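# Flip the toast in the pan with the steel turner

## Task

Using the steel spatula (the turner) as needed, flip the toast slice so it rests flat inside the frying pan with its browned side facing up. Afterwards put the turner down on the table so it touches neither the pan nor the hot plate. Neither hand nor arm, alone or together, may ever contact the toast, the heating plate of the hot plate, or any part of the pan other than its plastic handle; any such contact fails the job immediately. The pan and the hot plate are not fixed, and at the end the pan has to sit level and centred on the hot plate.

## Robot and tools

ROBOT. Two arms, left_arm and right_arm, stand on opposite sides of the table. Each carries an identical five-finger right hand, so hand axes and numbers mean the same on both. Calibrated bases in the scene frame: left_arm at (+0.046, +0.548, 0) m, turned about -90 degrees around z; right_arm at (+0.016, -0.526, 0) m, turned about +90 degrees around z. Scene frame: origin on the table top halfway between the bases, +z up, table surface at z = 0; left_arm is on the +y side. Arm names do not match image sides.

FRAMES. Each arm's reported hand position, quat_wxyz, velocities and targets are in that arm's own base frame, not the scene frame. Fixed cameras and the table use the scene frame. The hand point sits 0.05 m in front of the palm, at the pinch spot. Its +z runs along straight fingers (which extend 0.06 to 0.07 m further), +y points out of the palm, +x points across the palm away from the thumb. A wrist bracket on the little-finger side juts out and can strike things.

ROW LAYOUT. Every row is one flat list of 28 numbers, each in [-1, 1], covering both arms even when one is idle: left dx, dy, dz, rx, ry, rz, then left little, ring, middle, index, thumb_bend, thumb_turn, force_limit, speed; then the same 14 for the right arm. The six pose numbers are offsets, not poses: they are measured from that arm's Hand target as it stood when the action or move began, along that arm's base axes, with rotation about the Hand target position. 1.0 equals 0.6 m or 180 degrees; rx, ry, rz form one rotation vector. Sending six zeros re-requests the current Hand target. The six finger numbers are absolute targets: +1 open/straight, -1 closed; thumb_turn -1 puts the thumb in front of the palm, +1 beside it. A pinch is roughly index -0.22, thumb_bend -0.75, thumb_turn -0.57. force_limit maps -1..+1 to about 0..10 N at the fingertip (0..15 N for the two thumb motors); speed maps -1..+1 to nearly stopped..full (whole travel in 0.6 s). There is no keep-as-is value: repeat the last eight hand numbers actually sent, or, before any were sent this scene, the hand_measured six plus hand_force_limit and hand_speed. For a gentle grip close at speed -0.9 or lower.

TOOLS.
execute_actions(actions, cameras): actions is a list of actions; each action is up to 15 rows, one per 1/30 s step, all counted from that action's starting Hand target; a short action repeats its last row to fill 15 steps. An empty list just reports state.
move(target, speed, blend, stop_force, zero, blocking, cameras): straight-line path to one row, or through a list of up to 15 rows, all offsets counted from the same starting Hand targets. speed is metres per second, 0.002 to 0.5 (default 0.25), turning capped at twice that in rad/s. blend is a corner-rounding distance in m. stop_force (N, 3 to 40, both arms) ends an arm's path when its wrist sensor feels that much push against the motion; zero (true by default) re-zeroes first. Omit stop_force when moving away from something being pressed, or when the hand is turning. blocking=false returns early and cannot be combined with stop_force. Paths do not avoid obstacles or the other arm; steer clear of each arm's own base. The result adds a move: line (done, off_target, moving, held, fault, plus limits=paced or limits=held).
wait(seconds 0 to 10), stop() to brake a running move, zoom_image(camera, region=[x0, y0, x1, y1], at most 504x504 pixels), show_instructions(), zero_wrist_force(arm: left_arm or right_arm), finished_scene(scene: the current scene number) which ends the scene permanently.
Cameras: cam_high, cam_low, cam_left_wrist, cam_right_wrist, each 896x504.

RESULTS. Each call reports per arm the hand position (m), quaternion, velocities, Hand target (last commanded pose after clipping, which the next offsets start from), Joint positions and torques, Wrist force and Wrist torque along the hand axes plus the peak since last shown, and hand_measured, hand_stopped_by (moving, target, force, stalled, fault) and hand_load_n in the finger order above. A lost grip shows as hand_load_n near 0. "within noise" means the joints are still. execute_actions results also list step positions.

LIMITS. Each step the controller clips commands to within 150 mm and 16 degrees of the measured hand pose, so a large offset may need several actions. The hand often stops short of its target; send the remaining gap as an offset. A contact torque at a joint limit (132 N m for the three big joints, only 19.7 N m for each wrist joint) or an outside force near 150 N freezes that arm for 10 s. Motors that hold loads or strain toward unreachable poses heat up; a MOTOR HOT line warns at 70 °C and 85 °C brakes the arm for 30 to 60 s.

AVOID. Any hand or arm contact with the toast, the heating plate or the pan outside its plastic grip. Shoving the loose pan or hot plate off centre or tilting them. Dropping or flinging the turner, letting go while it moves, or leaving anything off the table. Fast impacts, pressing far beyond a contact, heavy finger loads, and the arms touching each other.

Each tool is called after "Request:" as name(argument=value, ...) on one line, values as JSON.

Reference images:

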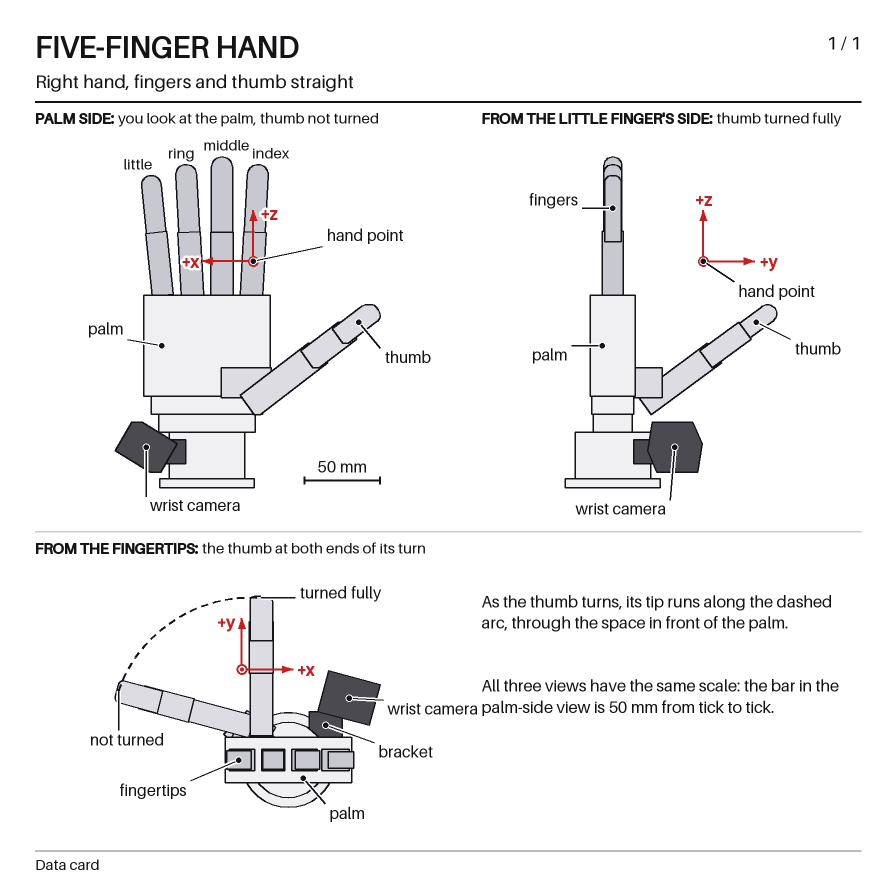

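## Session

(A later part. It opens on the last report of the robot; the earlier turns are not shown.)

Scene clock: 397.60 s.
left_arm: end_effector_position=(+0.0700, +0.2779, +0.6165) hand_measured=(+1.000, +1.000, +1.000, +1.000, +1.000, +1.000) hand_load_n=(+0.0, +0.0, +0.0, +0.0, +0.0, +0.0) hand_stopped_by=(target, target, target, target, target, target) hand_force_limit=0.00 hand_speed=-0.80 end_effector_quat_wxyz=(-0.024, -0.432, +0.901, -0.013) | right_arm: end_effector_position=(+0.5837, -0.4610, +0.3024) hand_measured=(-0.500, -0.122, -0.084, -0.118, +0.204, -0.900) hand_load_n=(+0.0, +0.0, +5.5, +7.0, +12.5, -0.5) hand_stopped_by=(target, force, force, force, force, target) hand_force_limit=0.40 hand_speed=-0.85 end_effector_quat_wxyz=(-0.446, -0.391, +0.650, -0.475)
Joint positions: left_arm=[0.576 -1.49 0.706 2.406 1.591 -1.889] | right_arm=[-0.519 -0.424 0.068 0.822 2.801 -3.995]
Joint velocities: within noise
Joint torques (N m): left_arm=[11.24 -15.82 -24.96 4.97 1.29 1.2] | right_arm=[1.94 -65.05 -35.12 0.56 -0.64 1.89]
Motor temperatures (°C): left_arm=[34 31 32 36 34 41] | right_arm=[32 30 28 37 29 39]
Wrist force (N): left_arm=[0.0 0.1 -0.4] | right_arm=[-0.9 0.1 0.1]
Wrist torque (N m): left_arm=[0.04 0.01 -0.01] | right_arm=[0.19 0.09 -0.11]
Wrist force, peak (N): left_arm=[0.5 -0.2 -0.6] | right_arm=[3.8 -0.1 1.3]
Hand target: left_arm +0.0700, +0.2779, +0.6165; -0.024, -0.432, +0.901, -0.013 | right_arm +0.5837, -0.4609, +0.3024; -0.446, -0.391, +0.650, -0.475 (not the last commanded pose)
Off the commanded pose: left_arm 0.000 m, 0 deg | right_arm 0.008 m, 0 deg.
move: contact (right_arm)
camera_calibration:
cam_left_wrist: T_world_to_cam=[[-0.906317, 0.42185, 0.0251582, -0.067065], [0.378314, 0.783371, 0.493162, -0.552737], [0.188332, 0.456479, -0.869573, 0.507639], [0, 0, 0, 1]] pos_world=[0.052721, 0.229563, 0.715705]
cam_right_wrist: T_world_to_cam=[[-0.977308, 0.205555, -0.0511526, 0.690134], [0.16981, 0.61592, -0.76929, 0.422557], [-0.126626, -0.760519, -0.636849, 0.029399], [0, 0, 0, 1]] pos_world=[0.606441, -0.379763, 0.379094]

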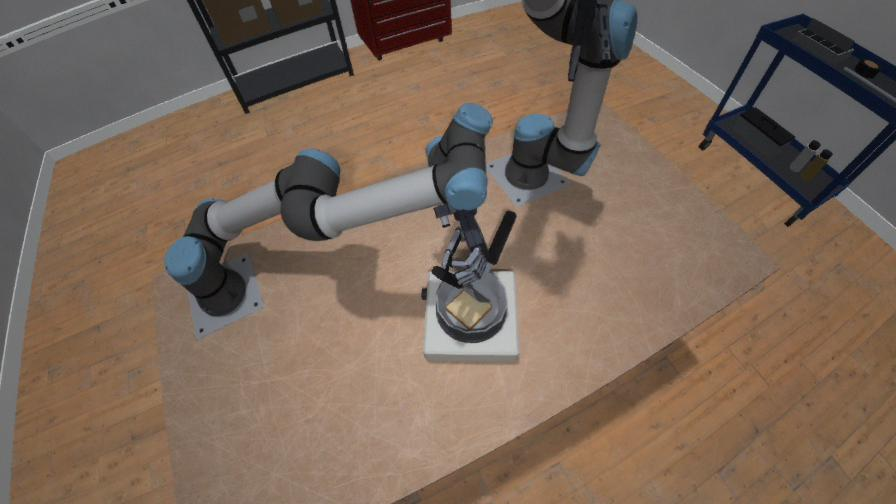

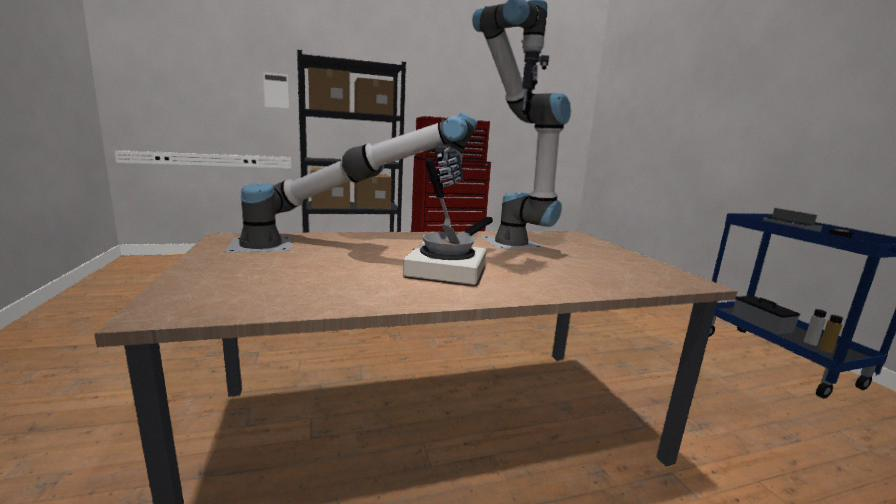

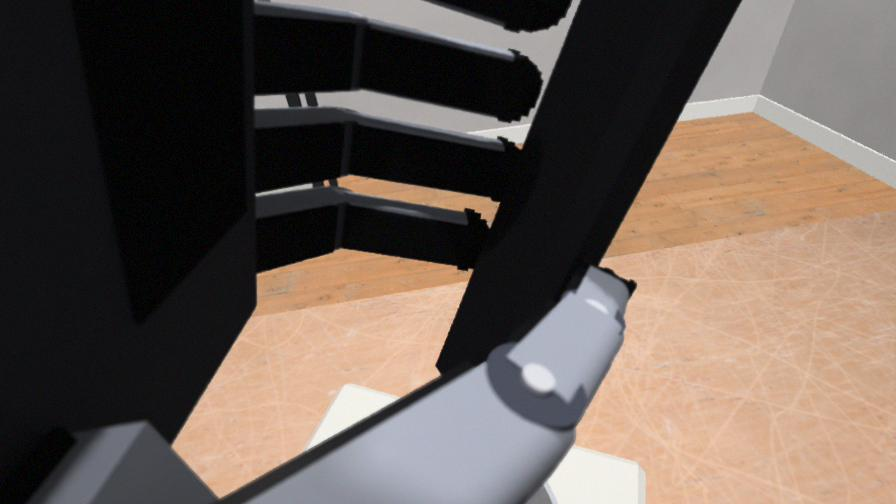

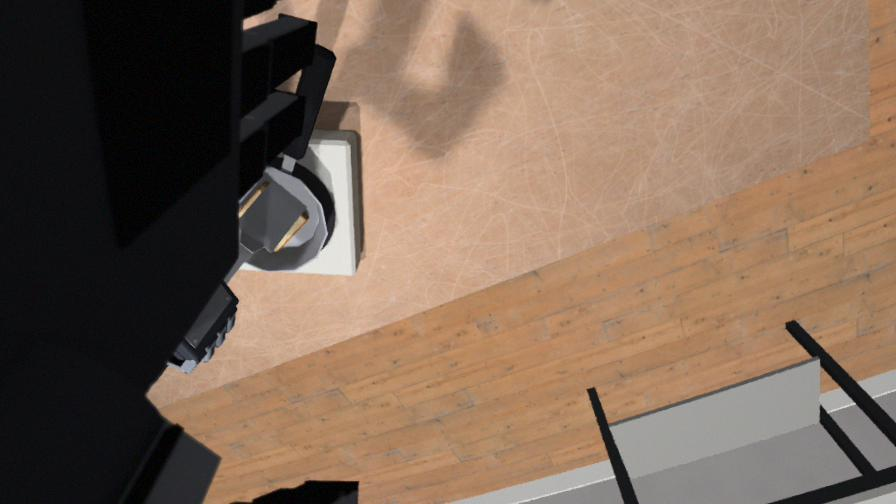

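Request:
move(target=[0,0,0,0,0,0,1,1,1,1,1,1,0,-0.8,-0.0623,-0.0235,0.001,0,0,0,-0.5,-0.5,-0.5,-0.5,-0.75,-0.9,0.4,-0.85], speed=0.03)

Request:
zoom_image(camera="cam_high", region=[435, 260, 515, 340])

Request:
zoom_image(camera="cam_low", region=[420, 215, 480, 265])

Request:
zoom_image(camera="cam_right_wrist", region=[200, 140, 340, 280])

Scene clock: 400.27 s.
left_arm: end_effector_position=(+0.0700, +0.2779, +0.6165) hand_measured=(+1.000, +1.000, +1.000, +1.000, +1.000, +1.000) hand_load_n=(+0.0, +0.0, +0.0, +0.0, +0.0, +0.0) hand_stopped_by=(target, target, target, target, target, target) hand_force_limit=0.00 hand_speed=-0.80 end_effector_quat_wxyz=(-0.024, -0.432, +0.901, -0.013) | right_arm: end_effector_position=(+0.5463, -0.4751, +0.3030) hand_measured=(-0.500, -0.122, -0.084, -0.118, +0.204, -0.900) hand_load_n=(+0.0, +0.0, +6.5, +6.0, +14.0, +2.0) hand_stopped_by=(target, force, force, force, force, target) hand_force_limit=0.40 hand_speed=-0.85 end_effector_quat_wxyz=(-0.446, -0.391, +0.650, -0.475)
Joint positions: left_arm=[0.576 -1.49 0.706 2.406 1.591 -1.889] | right_arm=[-0.564 -0.682 0.562 0.534 2.76 -4.05]
Joint velocities: within noise
Joint torques (N m): left_arm=[12.23 -16.62 -25.06 4.98 1.08 1.41] | right_arm=[8.87 -56.02 -35.01 3.1 2.31 -1.07]
Motor temperatures (°C): left_arm=[34 31 32 36 34 41] | right_arm=[32 30 28 37 29 39]
Wrist force (N): left_arm=[0.1 -0.1 -0.4] | right_arm=[-0.4 -0.2 0.1]
Wrist torque (N m): left_arm=[0.01 -0.01 0.00] | right_arm=[0.21 0.12 -0.07]
Wrist force, peak (N): left_arm=[0.7 -0.2 -0.4] | right_arm=[-2.2 -0.6 -0.2]
Hand target: left_arm +0.0700, +0.2779, +0.6165; -0.024, -0.432, +0.901, -0.013 | right_arm +0.5463, -0.4750, +0.3030; -0.446, -0.391, +0.650, -0.475
Off the commanded pose: left_arm 0.000 m, 0 deg | right_arm 0.000 m, 0 deg.
move: done
camera_calibration:
cam_left_wrist: T_world_to_cam=[[-0.906317, 0.42185, 0.0251584, -0.067065], [0.378314, 0.783371, 0.493162, -0.552737], [0.188332, 0.456479, -0.869573, 0.507638], [0, 0, 0, 1]] pos_world=[0.0527211, 0.229563, 0.715705]
cam_right_wrist: T_world_to_cam=[[-0.977315, 0.205506, -0.0512131, 0.656532], [0.169824, 0.615911, -0.769294, 0.43808], [-0.126552, -0.76054, -0.636839, 0.0141803], [0, 0, 0, 1]] pos_world=[0.569037, -0.393955, 0.379666]

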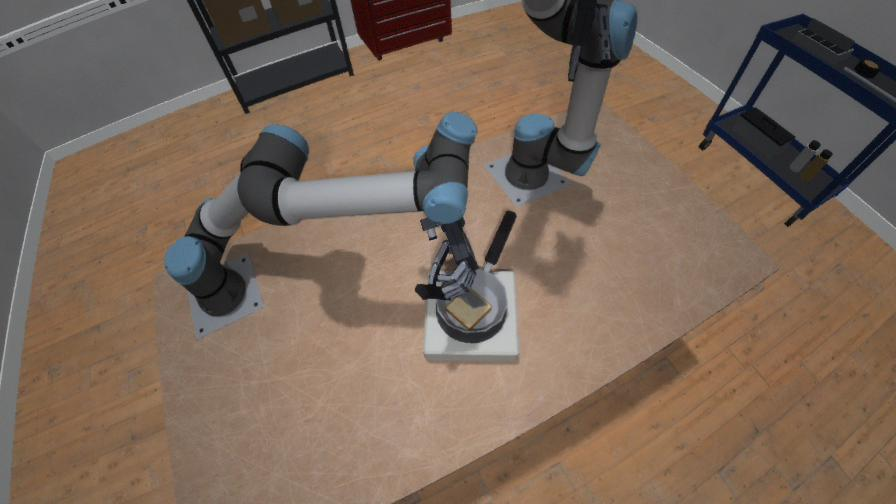

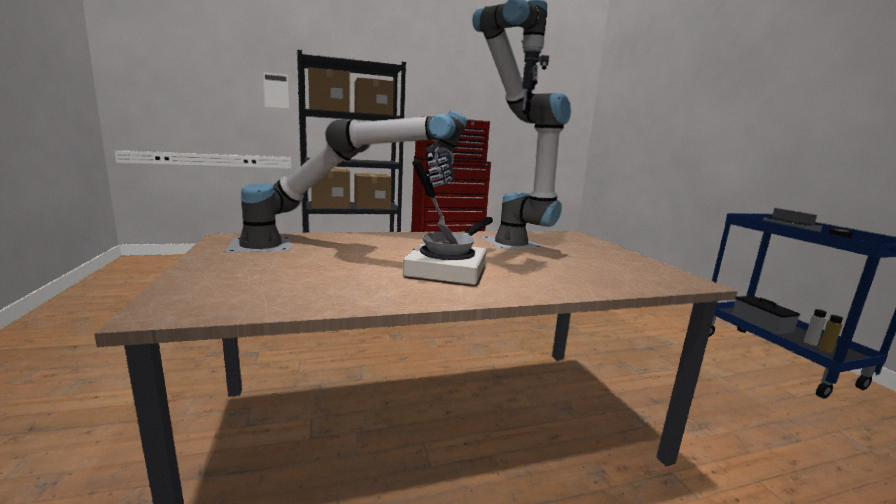

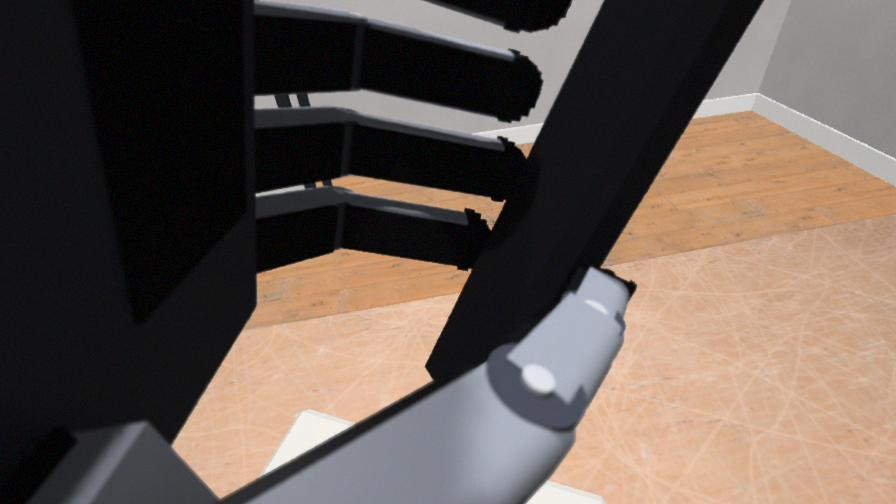

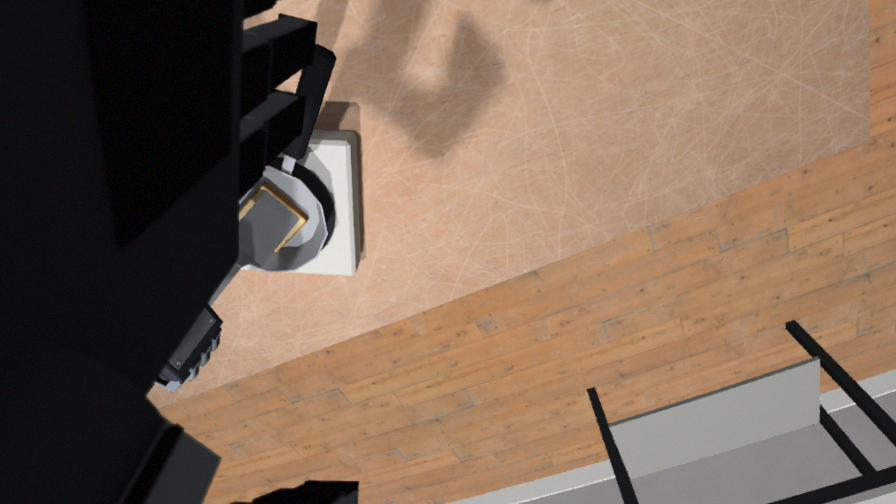

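Scaled by 6.300 from the camera's 896x504 image, which has a finer 1280x720 frame.

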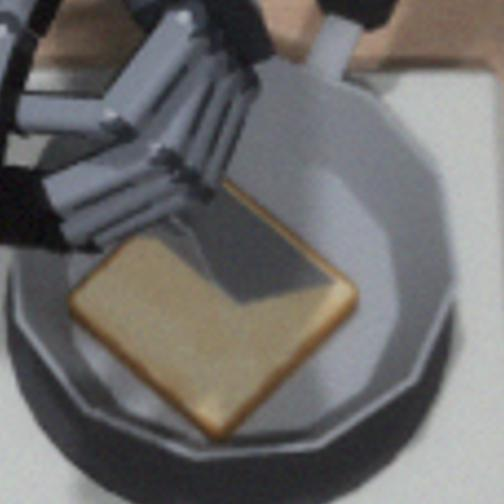

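Scaled by 8.400 from the camera's 896x504 image, which has a finer 1280x720 frame.

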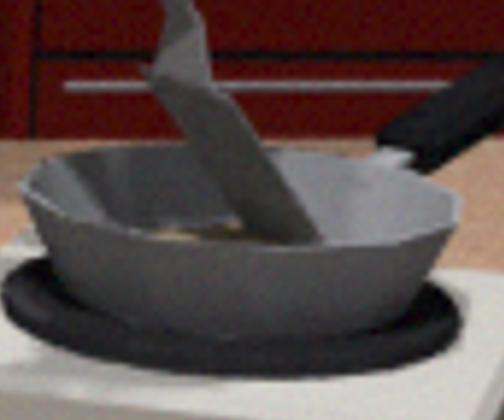

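Scaled by 3.600 from the camera's 896x504 image, which has a finer 1280x720 frame.

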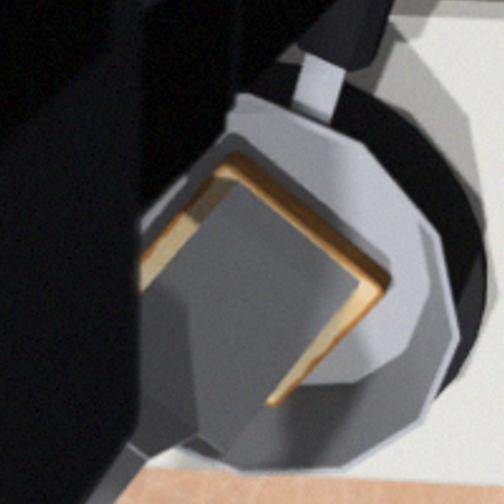

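Request:
move(target=[0,0,0,0,0,0,1,1,1,1,1,1,0,-0.8,-0.08,-0.05,0.15,0,0,0,-0.5,-0.5,-0.5,-0.5,-0.75,-0.9,0.4,-0.85], speed=0.12)

Request:
zoom_image(camera="cam_high", region=[420, 220, 540, 340])

Request:
zoom_image(camera="cam_low", region=[390, 150, 510, 290])

Request:
zoom_image(camera="cam_right_wrist", region=[180, 120, 380, 320])

Scene clock: 426.70 s.
left_arm: end_effector_position=(+0.0700, +0.2779, +0.6165) hand_measured=(+1.000, +1.000, +1.000, +1.000, +1.000, +1.000) hand_load_n=(+0.0, +0.0, +0.0, +0.0, +0.0, +0.0) hand_stopped_by=(target, target, target, target, target, target) hand_force_limit=0.00 hand_speed=-0.80 end_effector_quat_wxyz=(-0.024, -0.432, +0.901, -0.013) | right_arm: end_effector_position=(+0.4983, -0.5051, +0.3930) hand_measured=(-0.500, -0.122, -0.084, -0.118, +0.204, -0.900) hand_load_n=(+0.0, +0.0, +4.5, +8.0, +13.0, +1.5) hand_stopped_by=(target, force, force, force, force, target) hand_force_limit=0.40 hand_speed=-0.85 end_effector_quat_wxyz=(-0.446, -0.391, +0.650, -0.475)
Joint positions: left_arm=[0.576 -1.49 0.706 2.406 1.591 -1.889] | right_arm=[-0.642 -0.774 0.489 0.633 2.687 -4.122]
Joint velocities: within noise
Joint torques (N m): left_arm=[12.14 -16.44 -25.54 4.74 1.13 1.28] | right_arm=[8.24 -60.74 -18.55 -1.7 2.73 1.63]
Motor temperatures (°C): left_arm=[34 31 32 36 34 41] | right_arm=[32 30 28 37 29 39]
Wrist force (N): left_arm=[0.3 -0.3 -0.3] | right_arm=[-2.1 0.4 0.6]
Wrist torque (N m): left_arm=[-0.01 -0.03 0.00] | right_arm=[0.20 0.30 -0.28]
Wrist force, peak (N): left_arm=[0.7 0.0 -0.4] | right_arm=[-3.0 -0.9 -0.7]
Hand target: left_arm +0.0700, +0.2779, +0.6165; -0.024, -0.432, +0.901, -0.013 | right_arm +0.4983, -0.5050, +0.3930; -0.446, -0.391, +0.650, -0.475
Off the commanded pose: left_arm 0.000 m, 0 deg | right_arm 0.000 m, 0 deg.
move: done
camera_calibration:
cam_left_wrist: T_world_to_cam=[[-0.906317, 0.42185, 0.0251583, -0.0670649], [0.378313, 0.783371, 0.493163, -0.552737], [0.188332, 0.456479, -0.869573, 0.507638], [0, 0, 0, 1]] pos_world=[0.052721, 0.229563, 0.715705]
cam_right_wrist: T_world_to_cam=[[-0.977298, 0.205616, -0.0510964, 0.620386], [0.169812, 0.615957, -0.76926, 0.533917], [-0.126699, -0.760473, -0.63689, 0.0427877], [0, 0, 0, 1]] pos_world=[0.521058, -0.423893, 0.469672]

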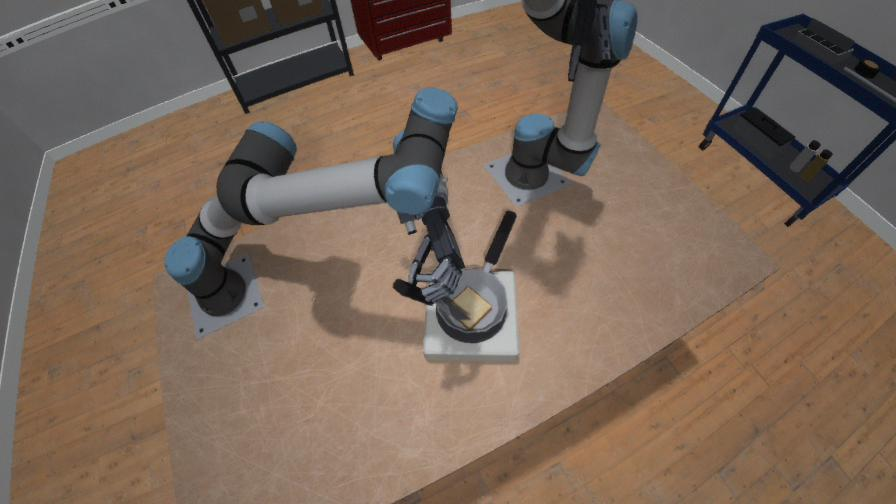

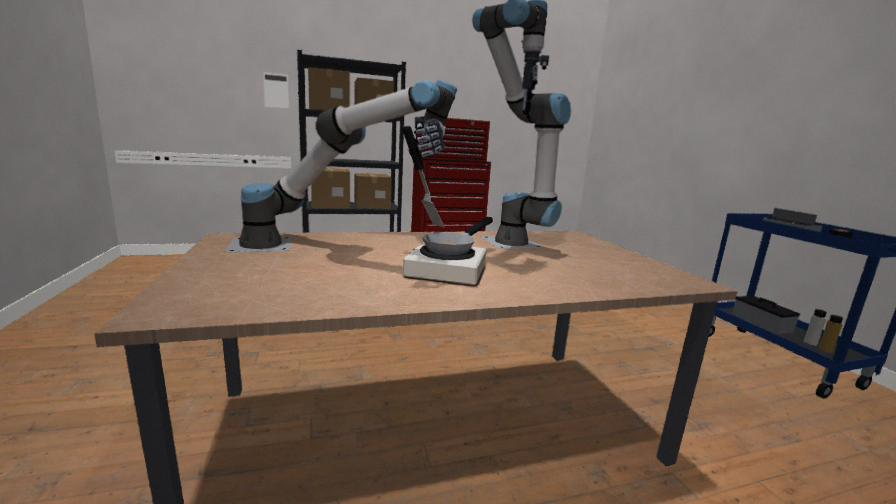

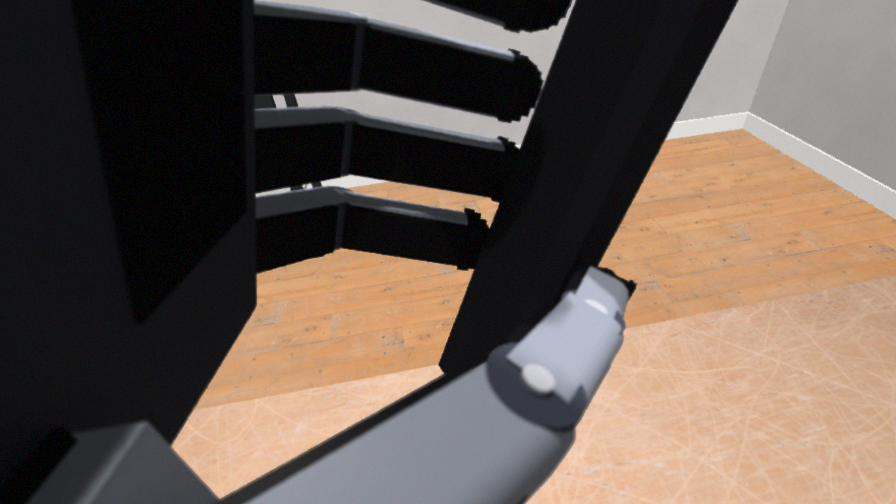

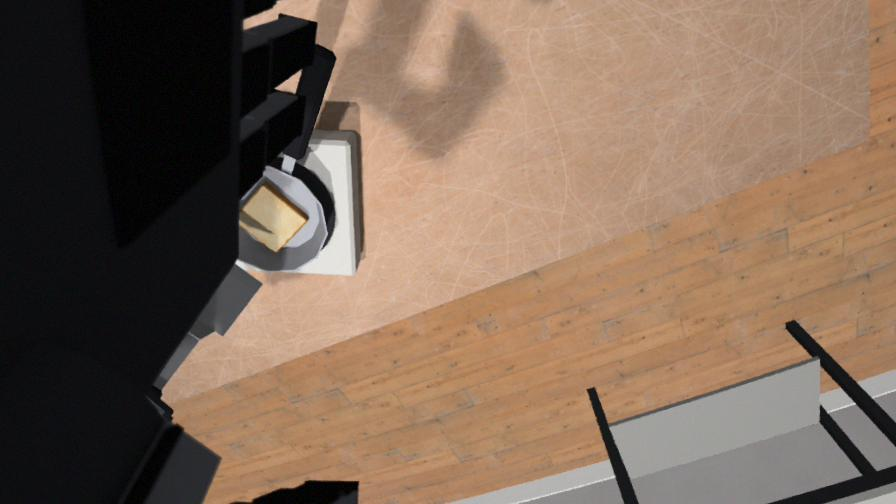

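Scaled by 4.200 from the camera's 896x504 image, which has a finer 1280x720 frame.

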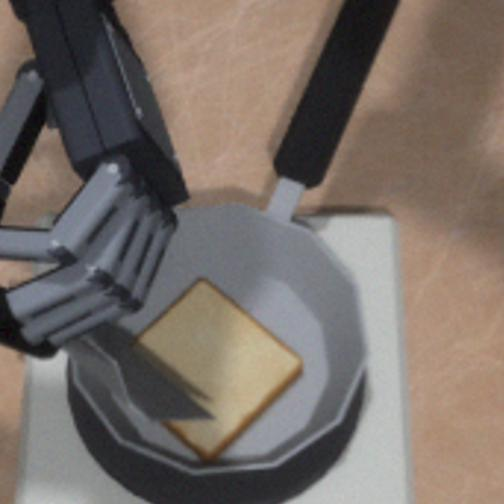

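Scaled by 3.600 from the camera's 896x504 image, which has a finer 1280x720 frame.

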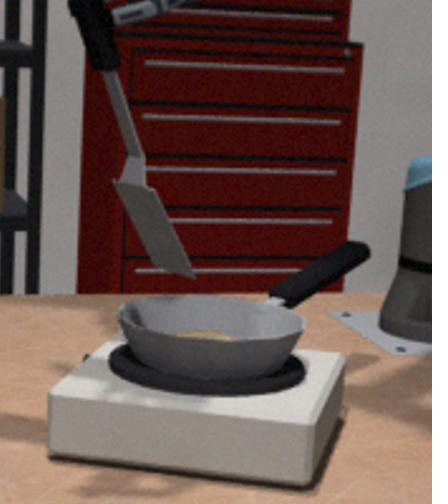

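Scaled by 2.520 from the camera's 896x504 image, which has a finer 1280x720 frame.

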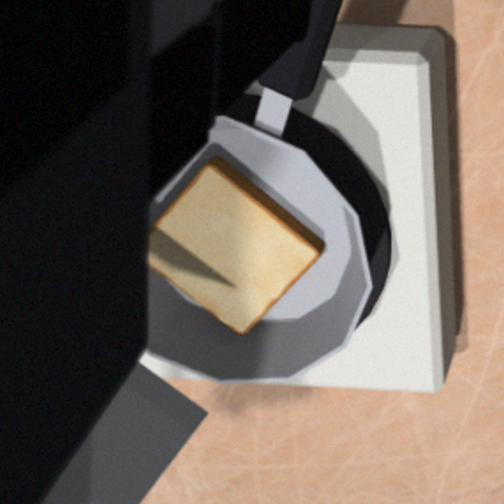

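Request:
move(target=[0,0,0,0,0,0,1,1,1,1,1,1,0,-0.8,-0.0092,0.0167,-0.08,0,0,0,-0.5,-0.5,-0.5,-0.5,-0.75,-0.9,0.4,-0.85], speed=0.1, cameras=[])

Request:
move(target=[0,0,0,0,0,0,1,1,1,1,1,1,0,-0.8,0,0,-0.057,0,0,0,-0.5,-0.5,-0.5,-0.5,-0.75,-0.9,0.4,-0.85], speed=0.025, stop_force=4)

Request:
zoom_image(camera="cam_high", region=[430, 260, 510, 340])

Request:
zoom_image(camera="cam_right_wrist", region=[180, 120, 380, 320])

Scene clock: 441.37 s.
left_arm: end_effector_position=(+0.0700, +0.2779, +0.6165) hand_measured=(+1.000, +1.000, +1.000, +1.000, +1.000, +1.000) hand_load_n=(+0.0, +0.0, +0.0, +0.0, +0.0, +0.0) hand_stopped_by=(target, target, target, target, target, target) hand_force_limit=0.00 hand_speed=-0.80 end_effector_quat_wxyz=(-0.024, -0.432, +0.901, -0.013) | right_arm: end_effector_position=(+0.4928, -0.4950, +0.3451) hand_measured=(-0.500, -0.122, -0.084, -0.118, +0.204, -0.900) hand_load_n=(+0.0, +0.0, +4.0, +8.5, +12.5, +1.5) hand_stopped_by=(target, force, force, force, force, target) hand_force_limit=0.40 hand_speed=-0.85 end_effector_quat_wxyz=(-0.446, -0.391, +0.650, -0.475)
Joint positions: left_arm=[0.576 -1.49 0.706 2.406 1.591 -1.889] | right_arm=[-0.635 -0.848 0.744 0.457 2.694 -4.116]
Joint velocities: within noise
Joint torques (N m): left_arm=[12.63 -16.57 -26.43 4.79 1.03 0.79] | right_arm=[-2.32 -51.03 -29.07 0.93 -0.98 1.85]
Motor temperatures (°C): left_arm=[34 31 32 36 34 41] | right_arm=[32 30 28 37 29 38]
Wrist force (N): left_arm=[0.2 -0.1 -0.3] | right_arm=[-1.8 0.2 0.7]
Wrist torque (N m): left_arm=[0.02 -0.01 0.00] | right_arm=[0.20 0.23 -0.24]
Wrist force, peak (N): left_arm=[0.7 -0.3 -0.4] | right_arm=[-3.1 0.7 0.8]
Hand target: left_arm +0.0700, +0.2779, +0.6165; -0.024, -0.432, +0.901, -0.013 | right_arm +0.4928, -0.4950, +0.3450; -0.446, -0.391, +0.650, -0.475
Off the commanded pose: left_arm 0.000 m, 0 deg | right_arm 0.000 m, 0 deg.
move: done
No camera images: "cameras" was empty.

Scene clock: 443.67 s.
left_arm: end_effector_position=(+0.0700, +0.2779, +0.6165) hand_measured=(+1.000, +1.000, +1.000, +1.000, +1.000, +1.000) hand_load_n=(+0.0, +0.0, +0.0, +0.0, +0.0, +0.0) hand_stopped_by=(target, target, target, target, target, target) hand_force_limit=0.00 hand_speed=-0.80 end_effector_quat_wxyz=(-0.024, -0.432, +0.901, -0.013) | right_arm: end_effector_position=(+0.4928, -0.4950, +0.3108) hand_measured=(-0.500, -0.122, -0.084, -0.118, +0.204, -0.900) hand_load_n=(+0.0, +0.0, +5.0, +6.5, +13.0, +0.0) hand_stopped_by=(target, force, force, force, force, target) hand_force_limit=0.40 hand_speed=-0.85 end_effector_quat_wxyz=(-0.446, -0.391, +0.650, -0.475)
Joint positions: left_arm=[0.576 -1.49 0.706 2.406 1.591 -1.889] | right_arm=[-0.635 -0.854 0.843 0.365 2.694 -4.116]
Joint velocities: within noise
Joint torques (N m): left_arm=[12.09 -15.5 -26.23 4.81 1.19 1.08] | right_arm=[-7.3 -58.65 -36.75 2.48 -0.36 0.02]
Motor temperatures (°C): left_arm=[34 31 32 36 34 41] | right_arm=[32 30 28 37 29 38]
Wrist force (N): left_arm=[0.4 -0.3 -0.5] | right_arm=[-2.4 -0.2 0.3]
Wrist torque (N m): left_arm=[-0.01 -0.04 0.01] | right_arm=[0.20 0.23 -0.21]
Wrist force, peak (N): left_arm=[0.5 0.0 -0.5] | right_arm=[-2.4 0.3 0.9]
Hand target: left_arm +0.0700, +0.2779, +0.6165; -0.024, -0.432, +0.901, -0.013 | right_arm +0.4928, -0.4950, +0.3108; -0.446, -0.391, +0.650, -0.475
Off the commanded pose: left_arm 0.000 m, 0 deg | right_arm 0.000 m, 0 deg.
move: done
camera_calibration:
cam_left_wrist: T_world_to_cam=[[-0.906317, 0.42185, 0.0251583, -0.067065], [0.378314, 0.783371, 0.493162, -0.552737], [0.188332, 0.456479, -0.869573, 0.507639], [0, 0, 0, 1]] pos_world=[0.052721, 0.229563, 0.715705]
cam_right_wrist: T_world_to_cam=[[-0.977311, 0.205558, -0.051073, 0.608704], [0.169752, 0.615938, -0.769288, 0.465468], [-0.126676, -0.760504, -0.636857, -0.00262763], [0, 0, 0, 1]] pos_world=[0.515546, -0.413822, 0.387494]

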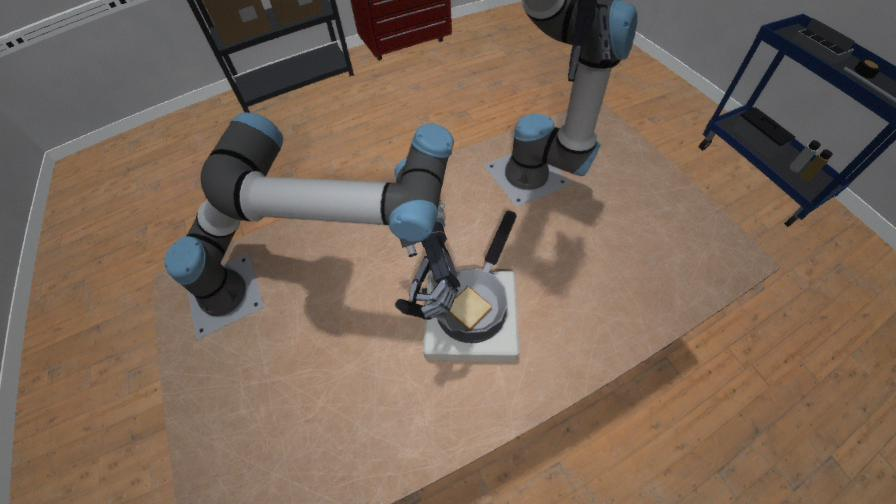

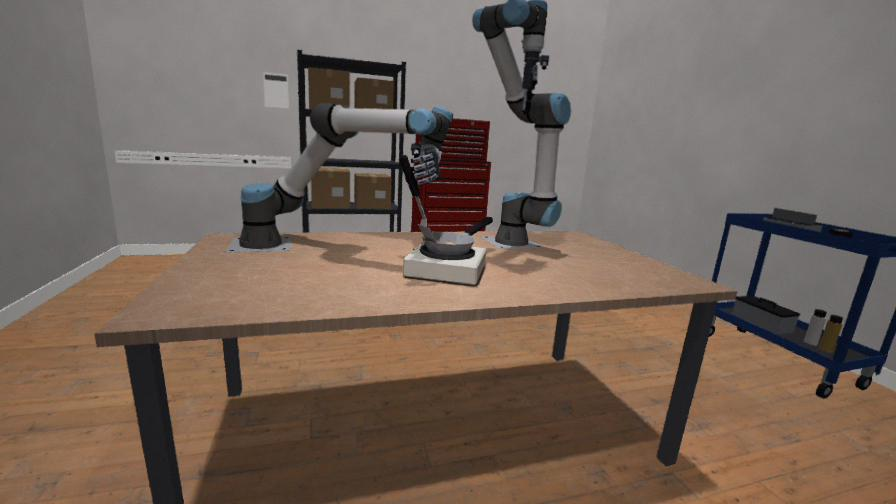

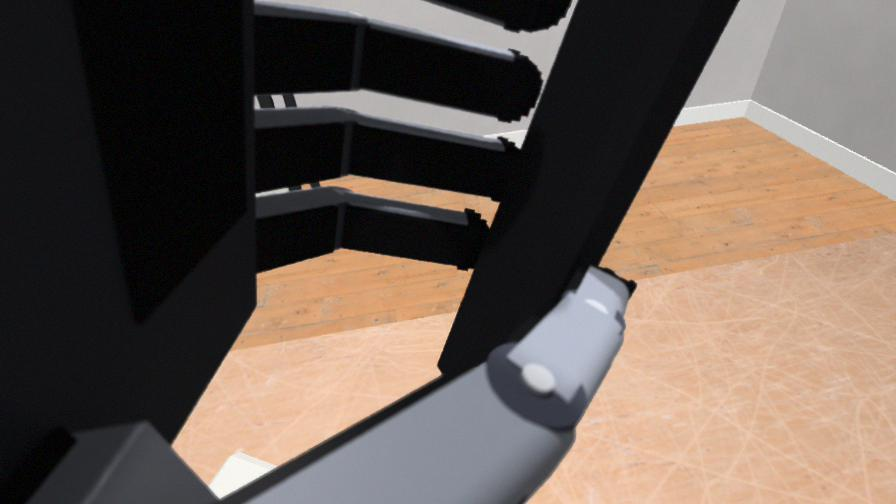

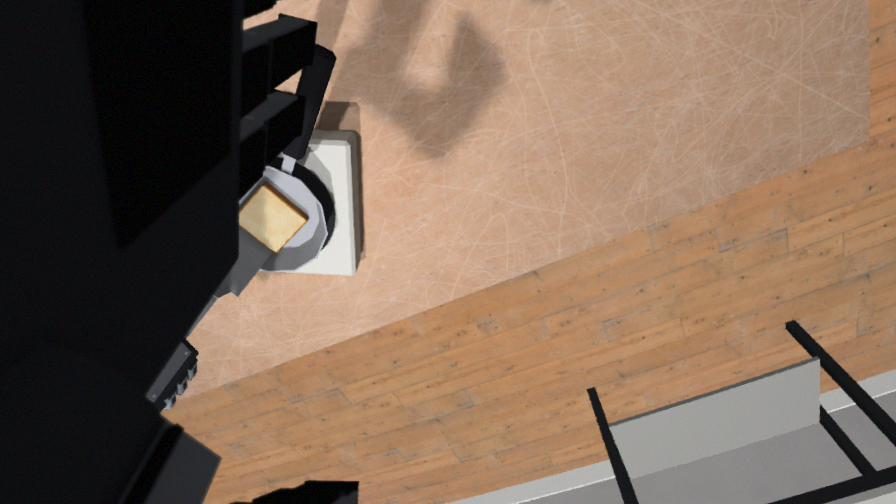

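Scaled by 6.300 from the camera's 896x504 image, which has a finer 1280x720 frame.

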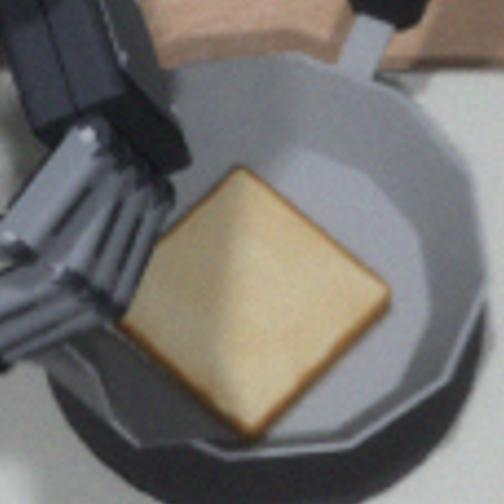

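Scaled by 2.520 from the camera's 896x504 image, which has a finer 1280x720 frame.

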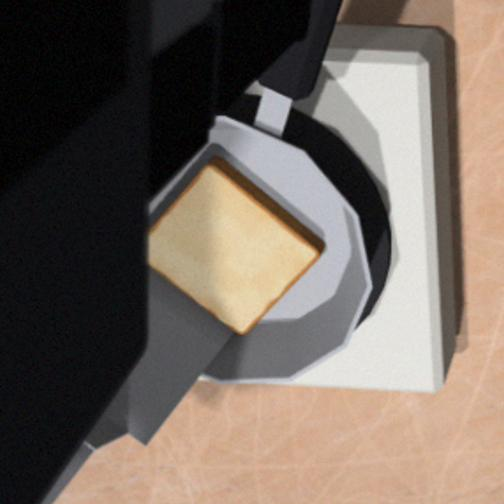

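Request:
move(target=[0,0,0,0,0,0,1,1,1,1,1,1,0,-0.8,0.0455,0.0121,-0.002,0,0,0,-0.5,-0.5,-0.5,-0.5,-0.75,-0.9,0.4,-0.85], speed=0.04)

Request:
zoom_image(camera="cam_high", region=[430, 260, 510, 340])

Request:
zoom_image(camera="cam_right_wrist", region=[180, 120, 380, 320])

Scene clock: 445.60 s.
left_arm: end_effector_position=(+0.0700, +0.2779, +0.6165) hand_measured=(+1.000, +1.000, +1.000, +1.000, +1.000, +1.000) hand_load_n=(+0.0, +0.0, +0.0, +0.0, +0.0, +0.0) hand_stopped_by=(target, target, target, target, target, target) hand_force_limit=0.00 hand_speed=-0.80 end_effector_quat_wxyz=(-0.024, -0.432, +0.901, -0.013) | right_arm: end_effector_position=(+0.5201, -0.4877, +0.3096) hand_measured=(-0.500, -0.122, -0.084, -0.118, +0.204, -0.900) hand_load_n=(+0.0, +0.0, +4.0, +8.0, +12.5, +1.5) hand_stopped_by=(target, force, force, force, force, target) hand_force_limit=0.40 hand_speed=-0.85 end_effector_quat_wxyz=(-0.446, -0.391, +0.650, -0.475) end_effector_velocity=(-0.001, -0.002, -0.002) end_effector_angular_velocity=(+0.000, +0.000, -0.002)
Joint positions: left_arm=[0.576 -1.49 0.706 2.406 1.591 -1.889] | right_arm=[-0.601 -0.77 0.702 0.449 2.726 -4.087]
Joint velocities: left_arm=[within noise] | right_arm=[-0.003 0.001 0.004 -0.005 -0.001 0]
Joint torques (N m): left_arm=[12.5 -14.69 -25.79 4.89 1.07 1.26] | right_arm=[-8.71 -65.77 -18.27 -1.36 -0.88 0.56]
Motor temperatures (°C): left_arm=[34 31 32 36 34 41] | right_arm=[32 30 28 37 29 38]
Wrist force (N): left_arm=[0.3 -0.1 -0.3] | right_arm=[-2.0 0.2 0.8]
Wrist torque (N m): left_arm=[0.02 -0.05 0.01] | right_arm=[0.16 0.28 -0.23]
Wrist force, peak (N): left_arm=[0.3 -0.1 -0.7] | right_arm=[-2.6 -0.1 0.1]
Hand target: left_arm +0.0700, +0.2779, +0.6165; -0.024, -0.432, +0.901, -0.013 | right_arm +0.5201, -0.4878, +0.3096; -0.446, -0.391, +0.650, -0.475
Off the commanded pose: left_arm 0.000 m, 0 deg | right_arm 0.000 m, 0 deg.
move: done
camera_calibration:
cam_left_wrist: T_world_to_cam=[[-0.906317, 0.42185, 0.0251584, -0.0670651], [0.378314, 0.783371, 0.493162, -0.552737], [0.188332, 0.456479, -0.869573, 0.507639], [0, 0, 0, 1]] pos_world=[0.052721, 0.229563, 0.715705]
cam_right_wrist: T_world_to_cam=[[-0.97731, 0.205583, -0.0510066, 0.633833], [0.169725, 0.615991, -0.769252, 0.455396], [-0.126726, -0.760455, -0.636906, 0.00572225], [0, 0, 0, 1]] pos_world=[0.542884, -0.406473, 0.386288]

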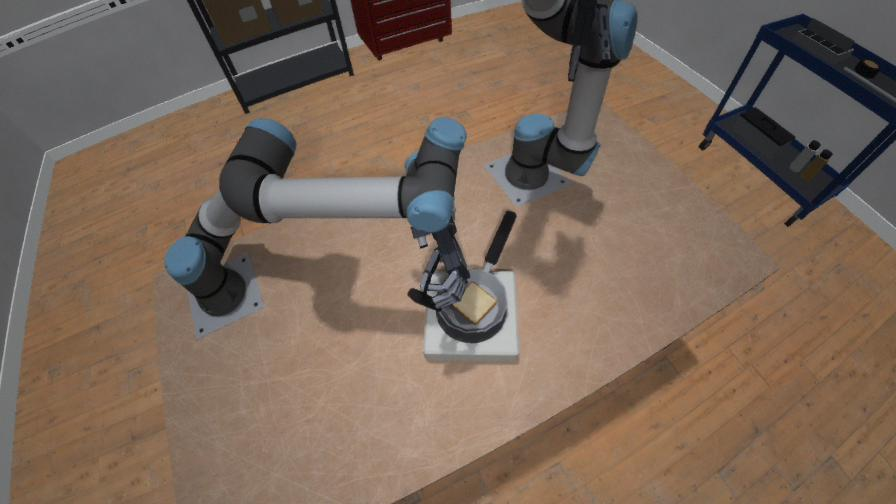

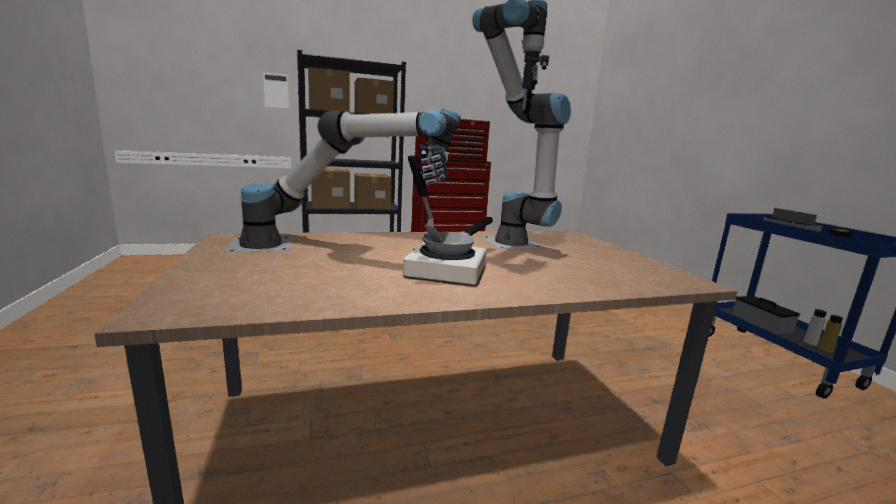

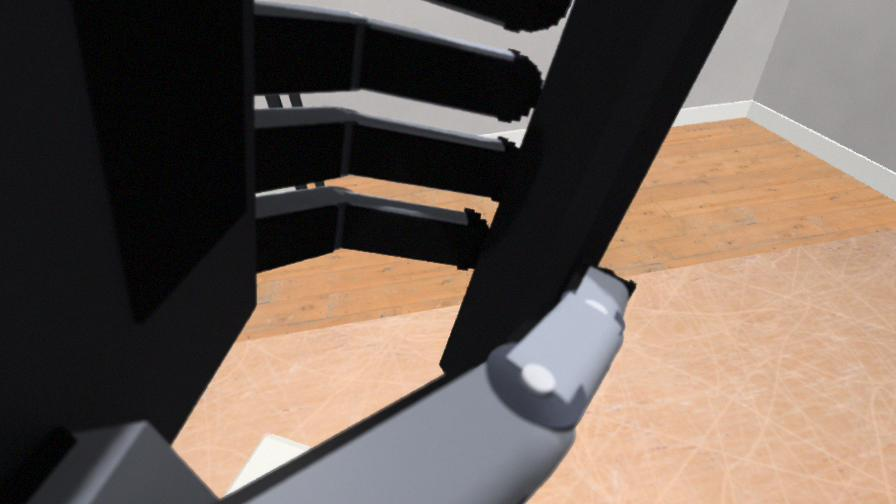

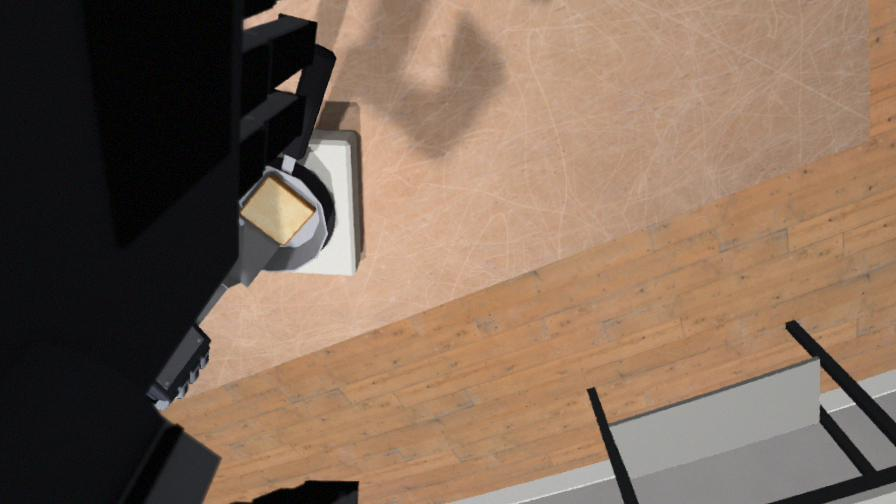

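Scaled by 6.300 from the camera's 896x504 image, which has a finer 1280x720 frame.

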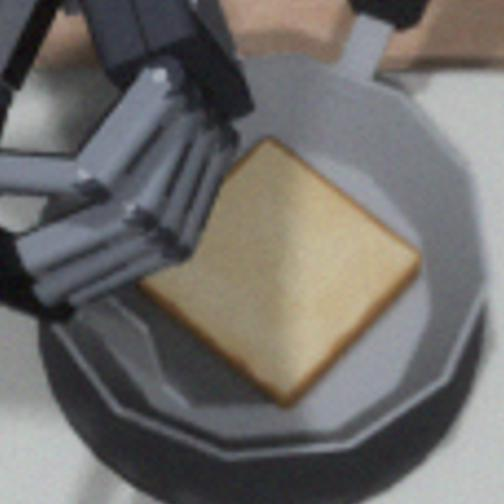

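Scaled by 2.520 from the camera's 896x504 image, which has a finer 1280x720 frame.

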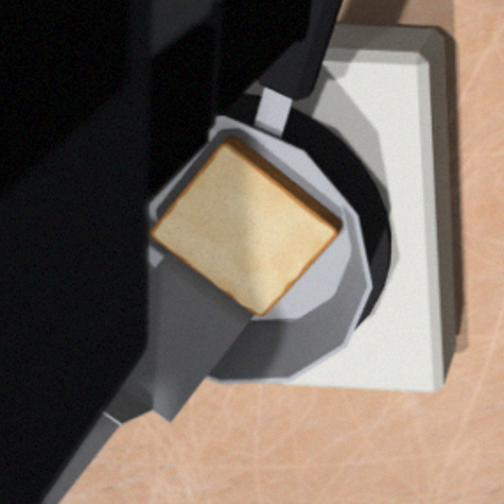

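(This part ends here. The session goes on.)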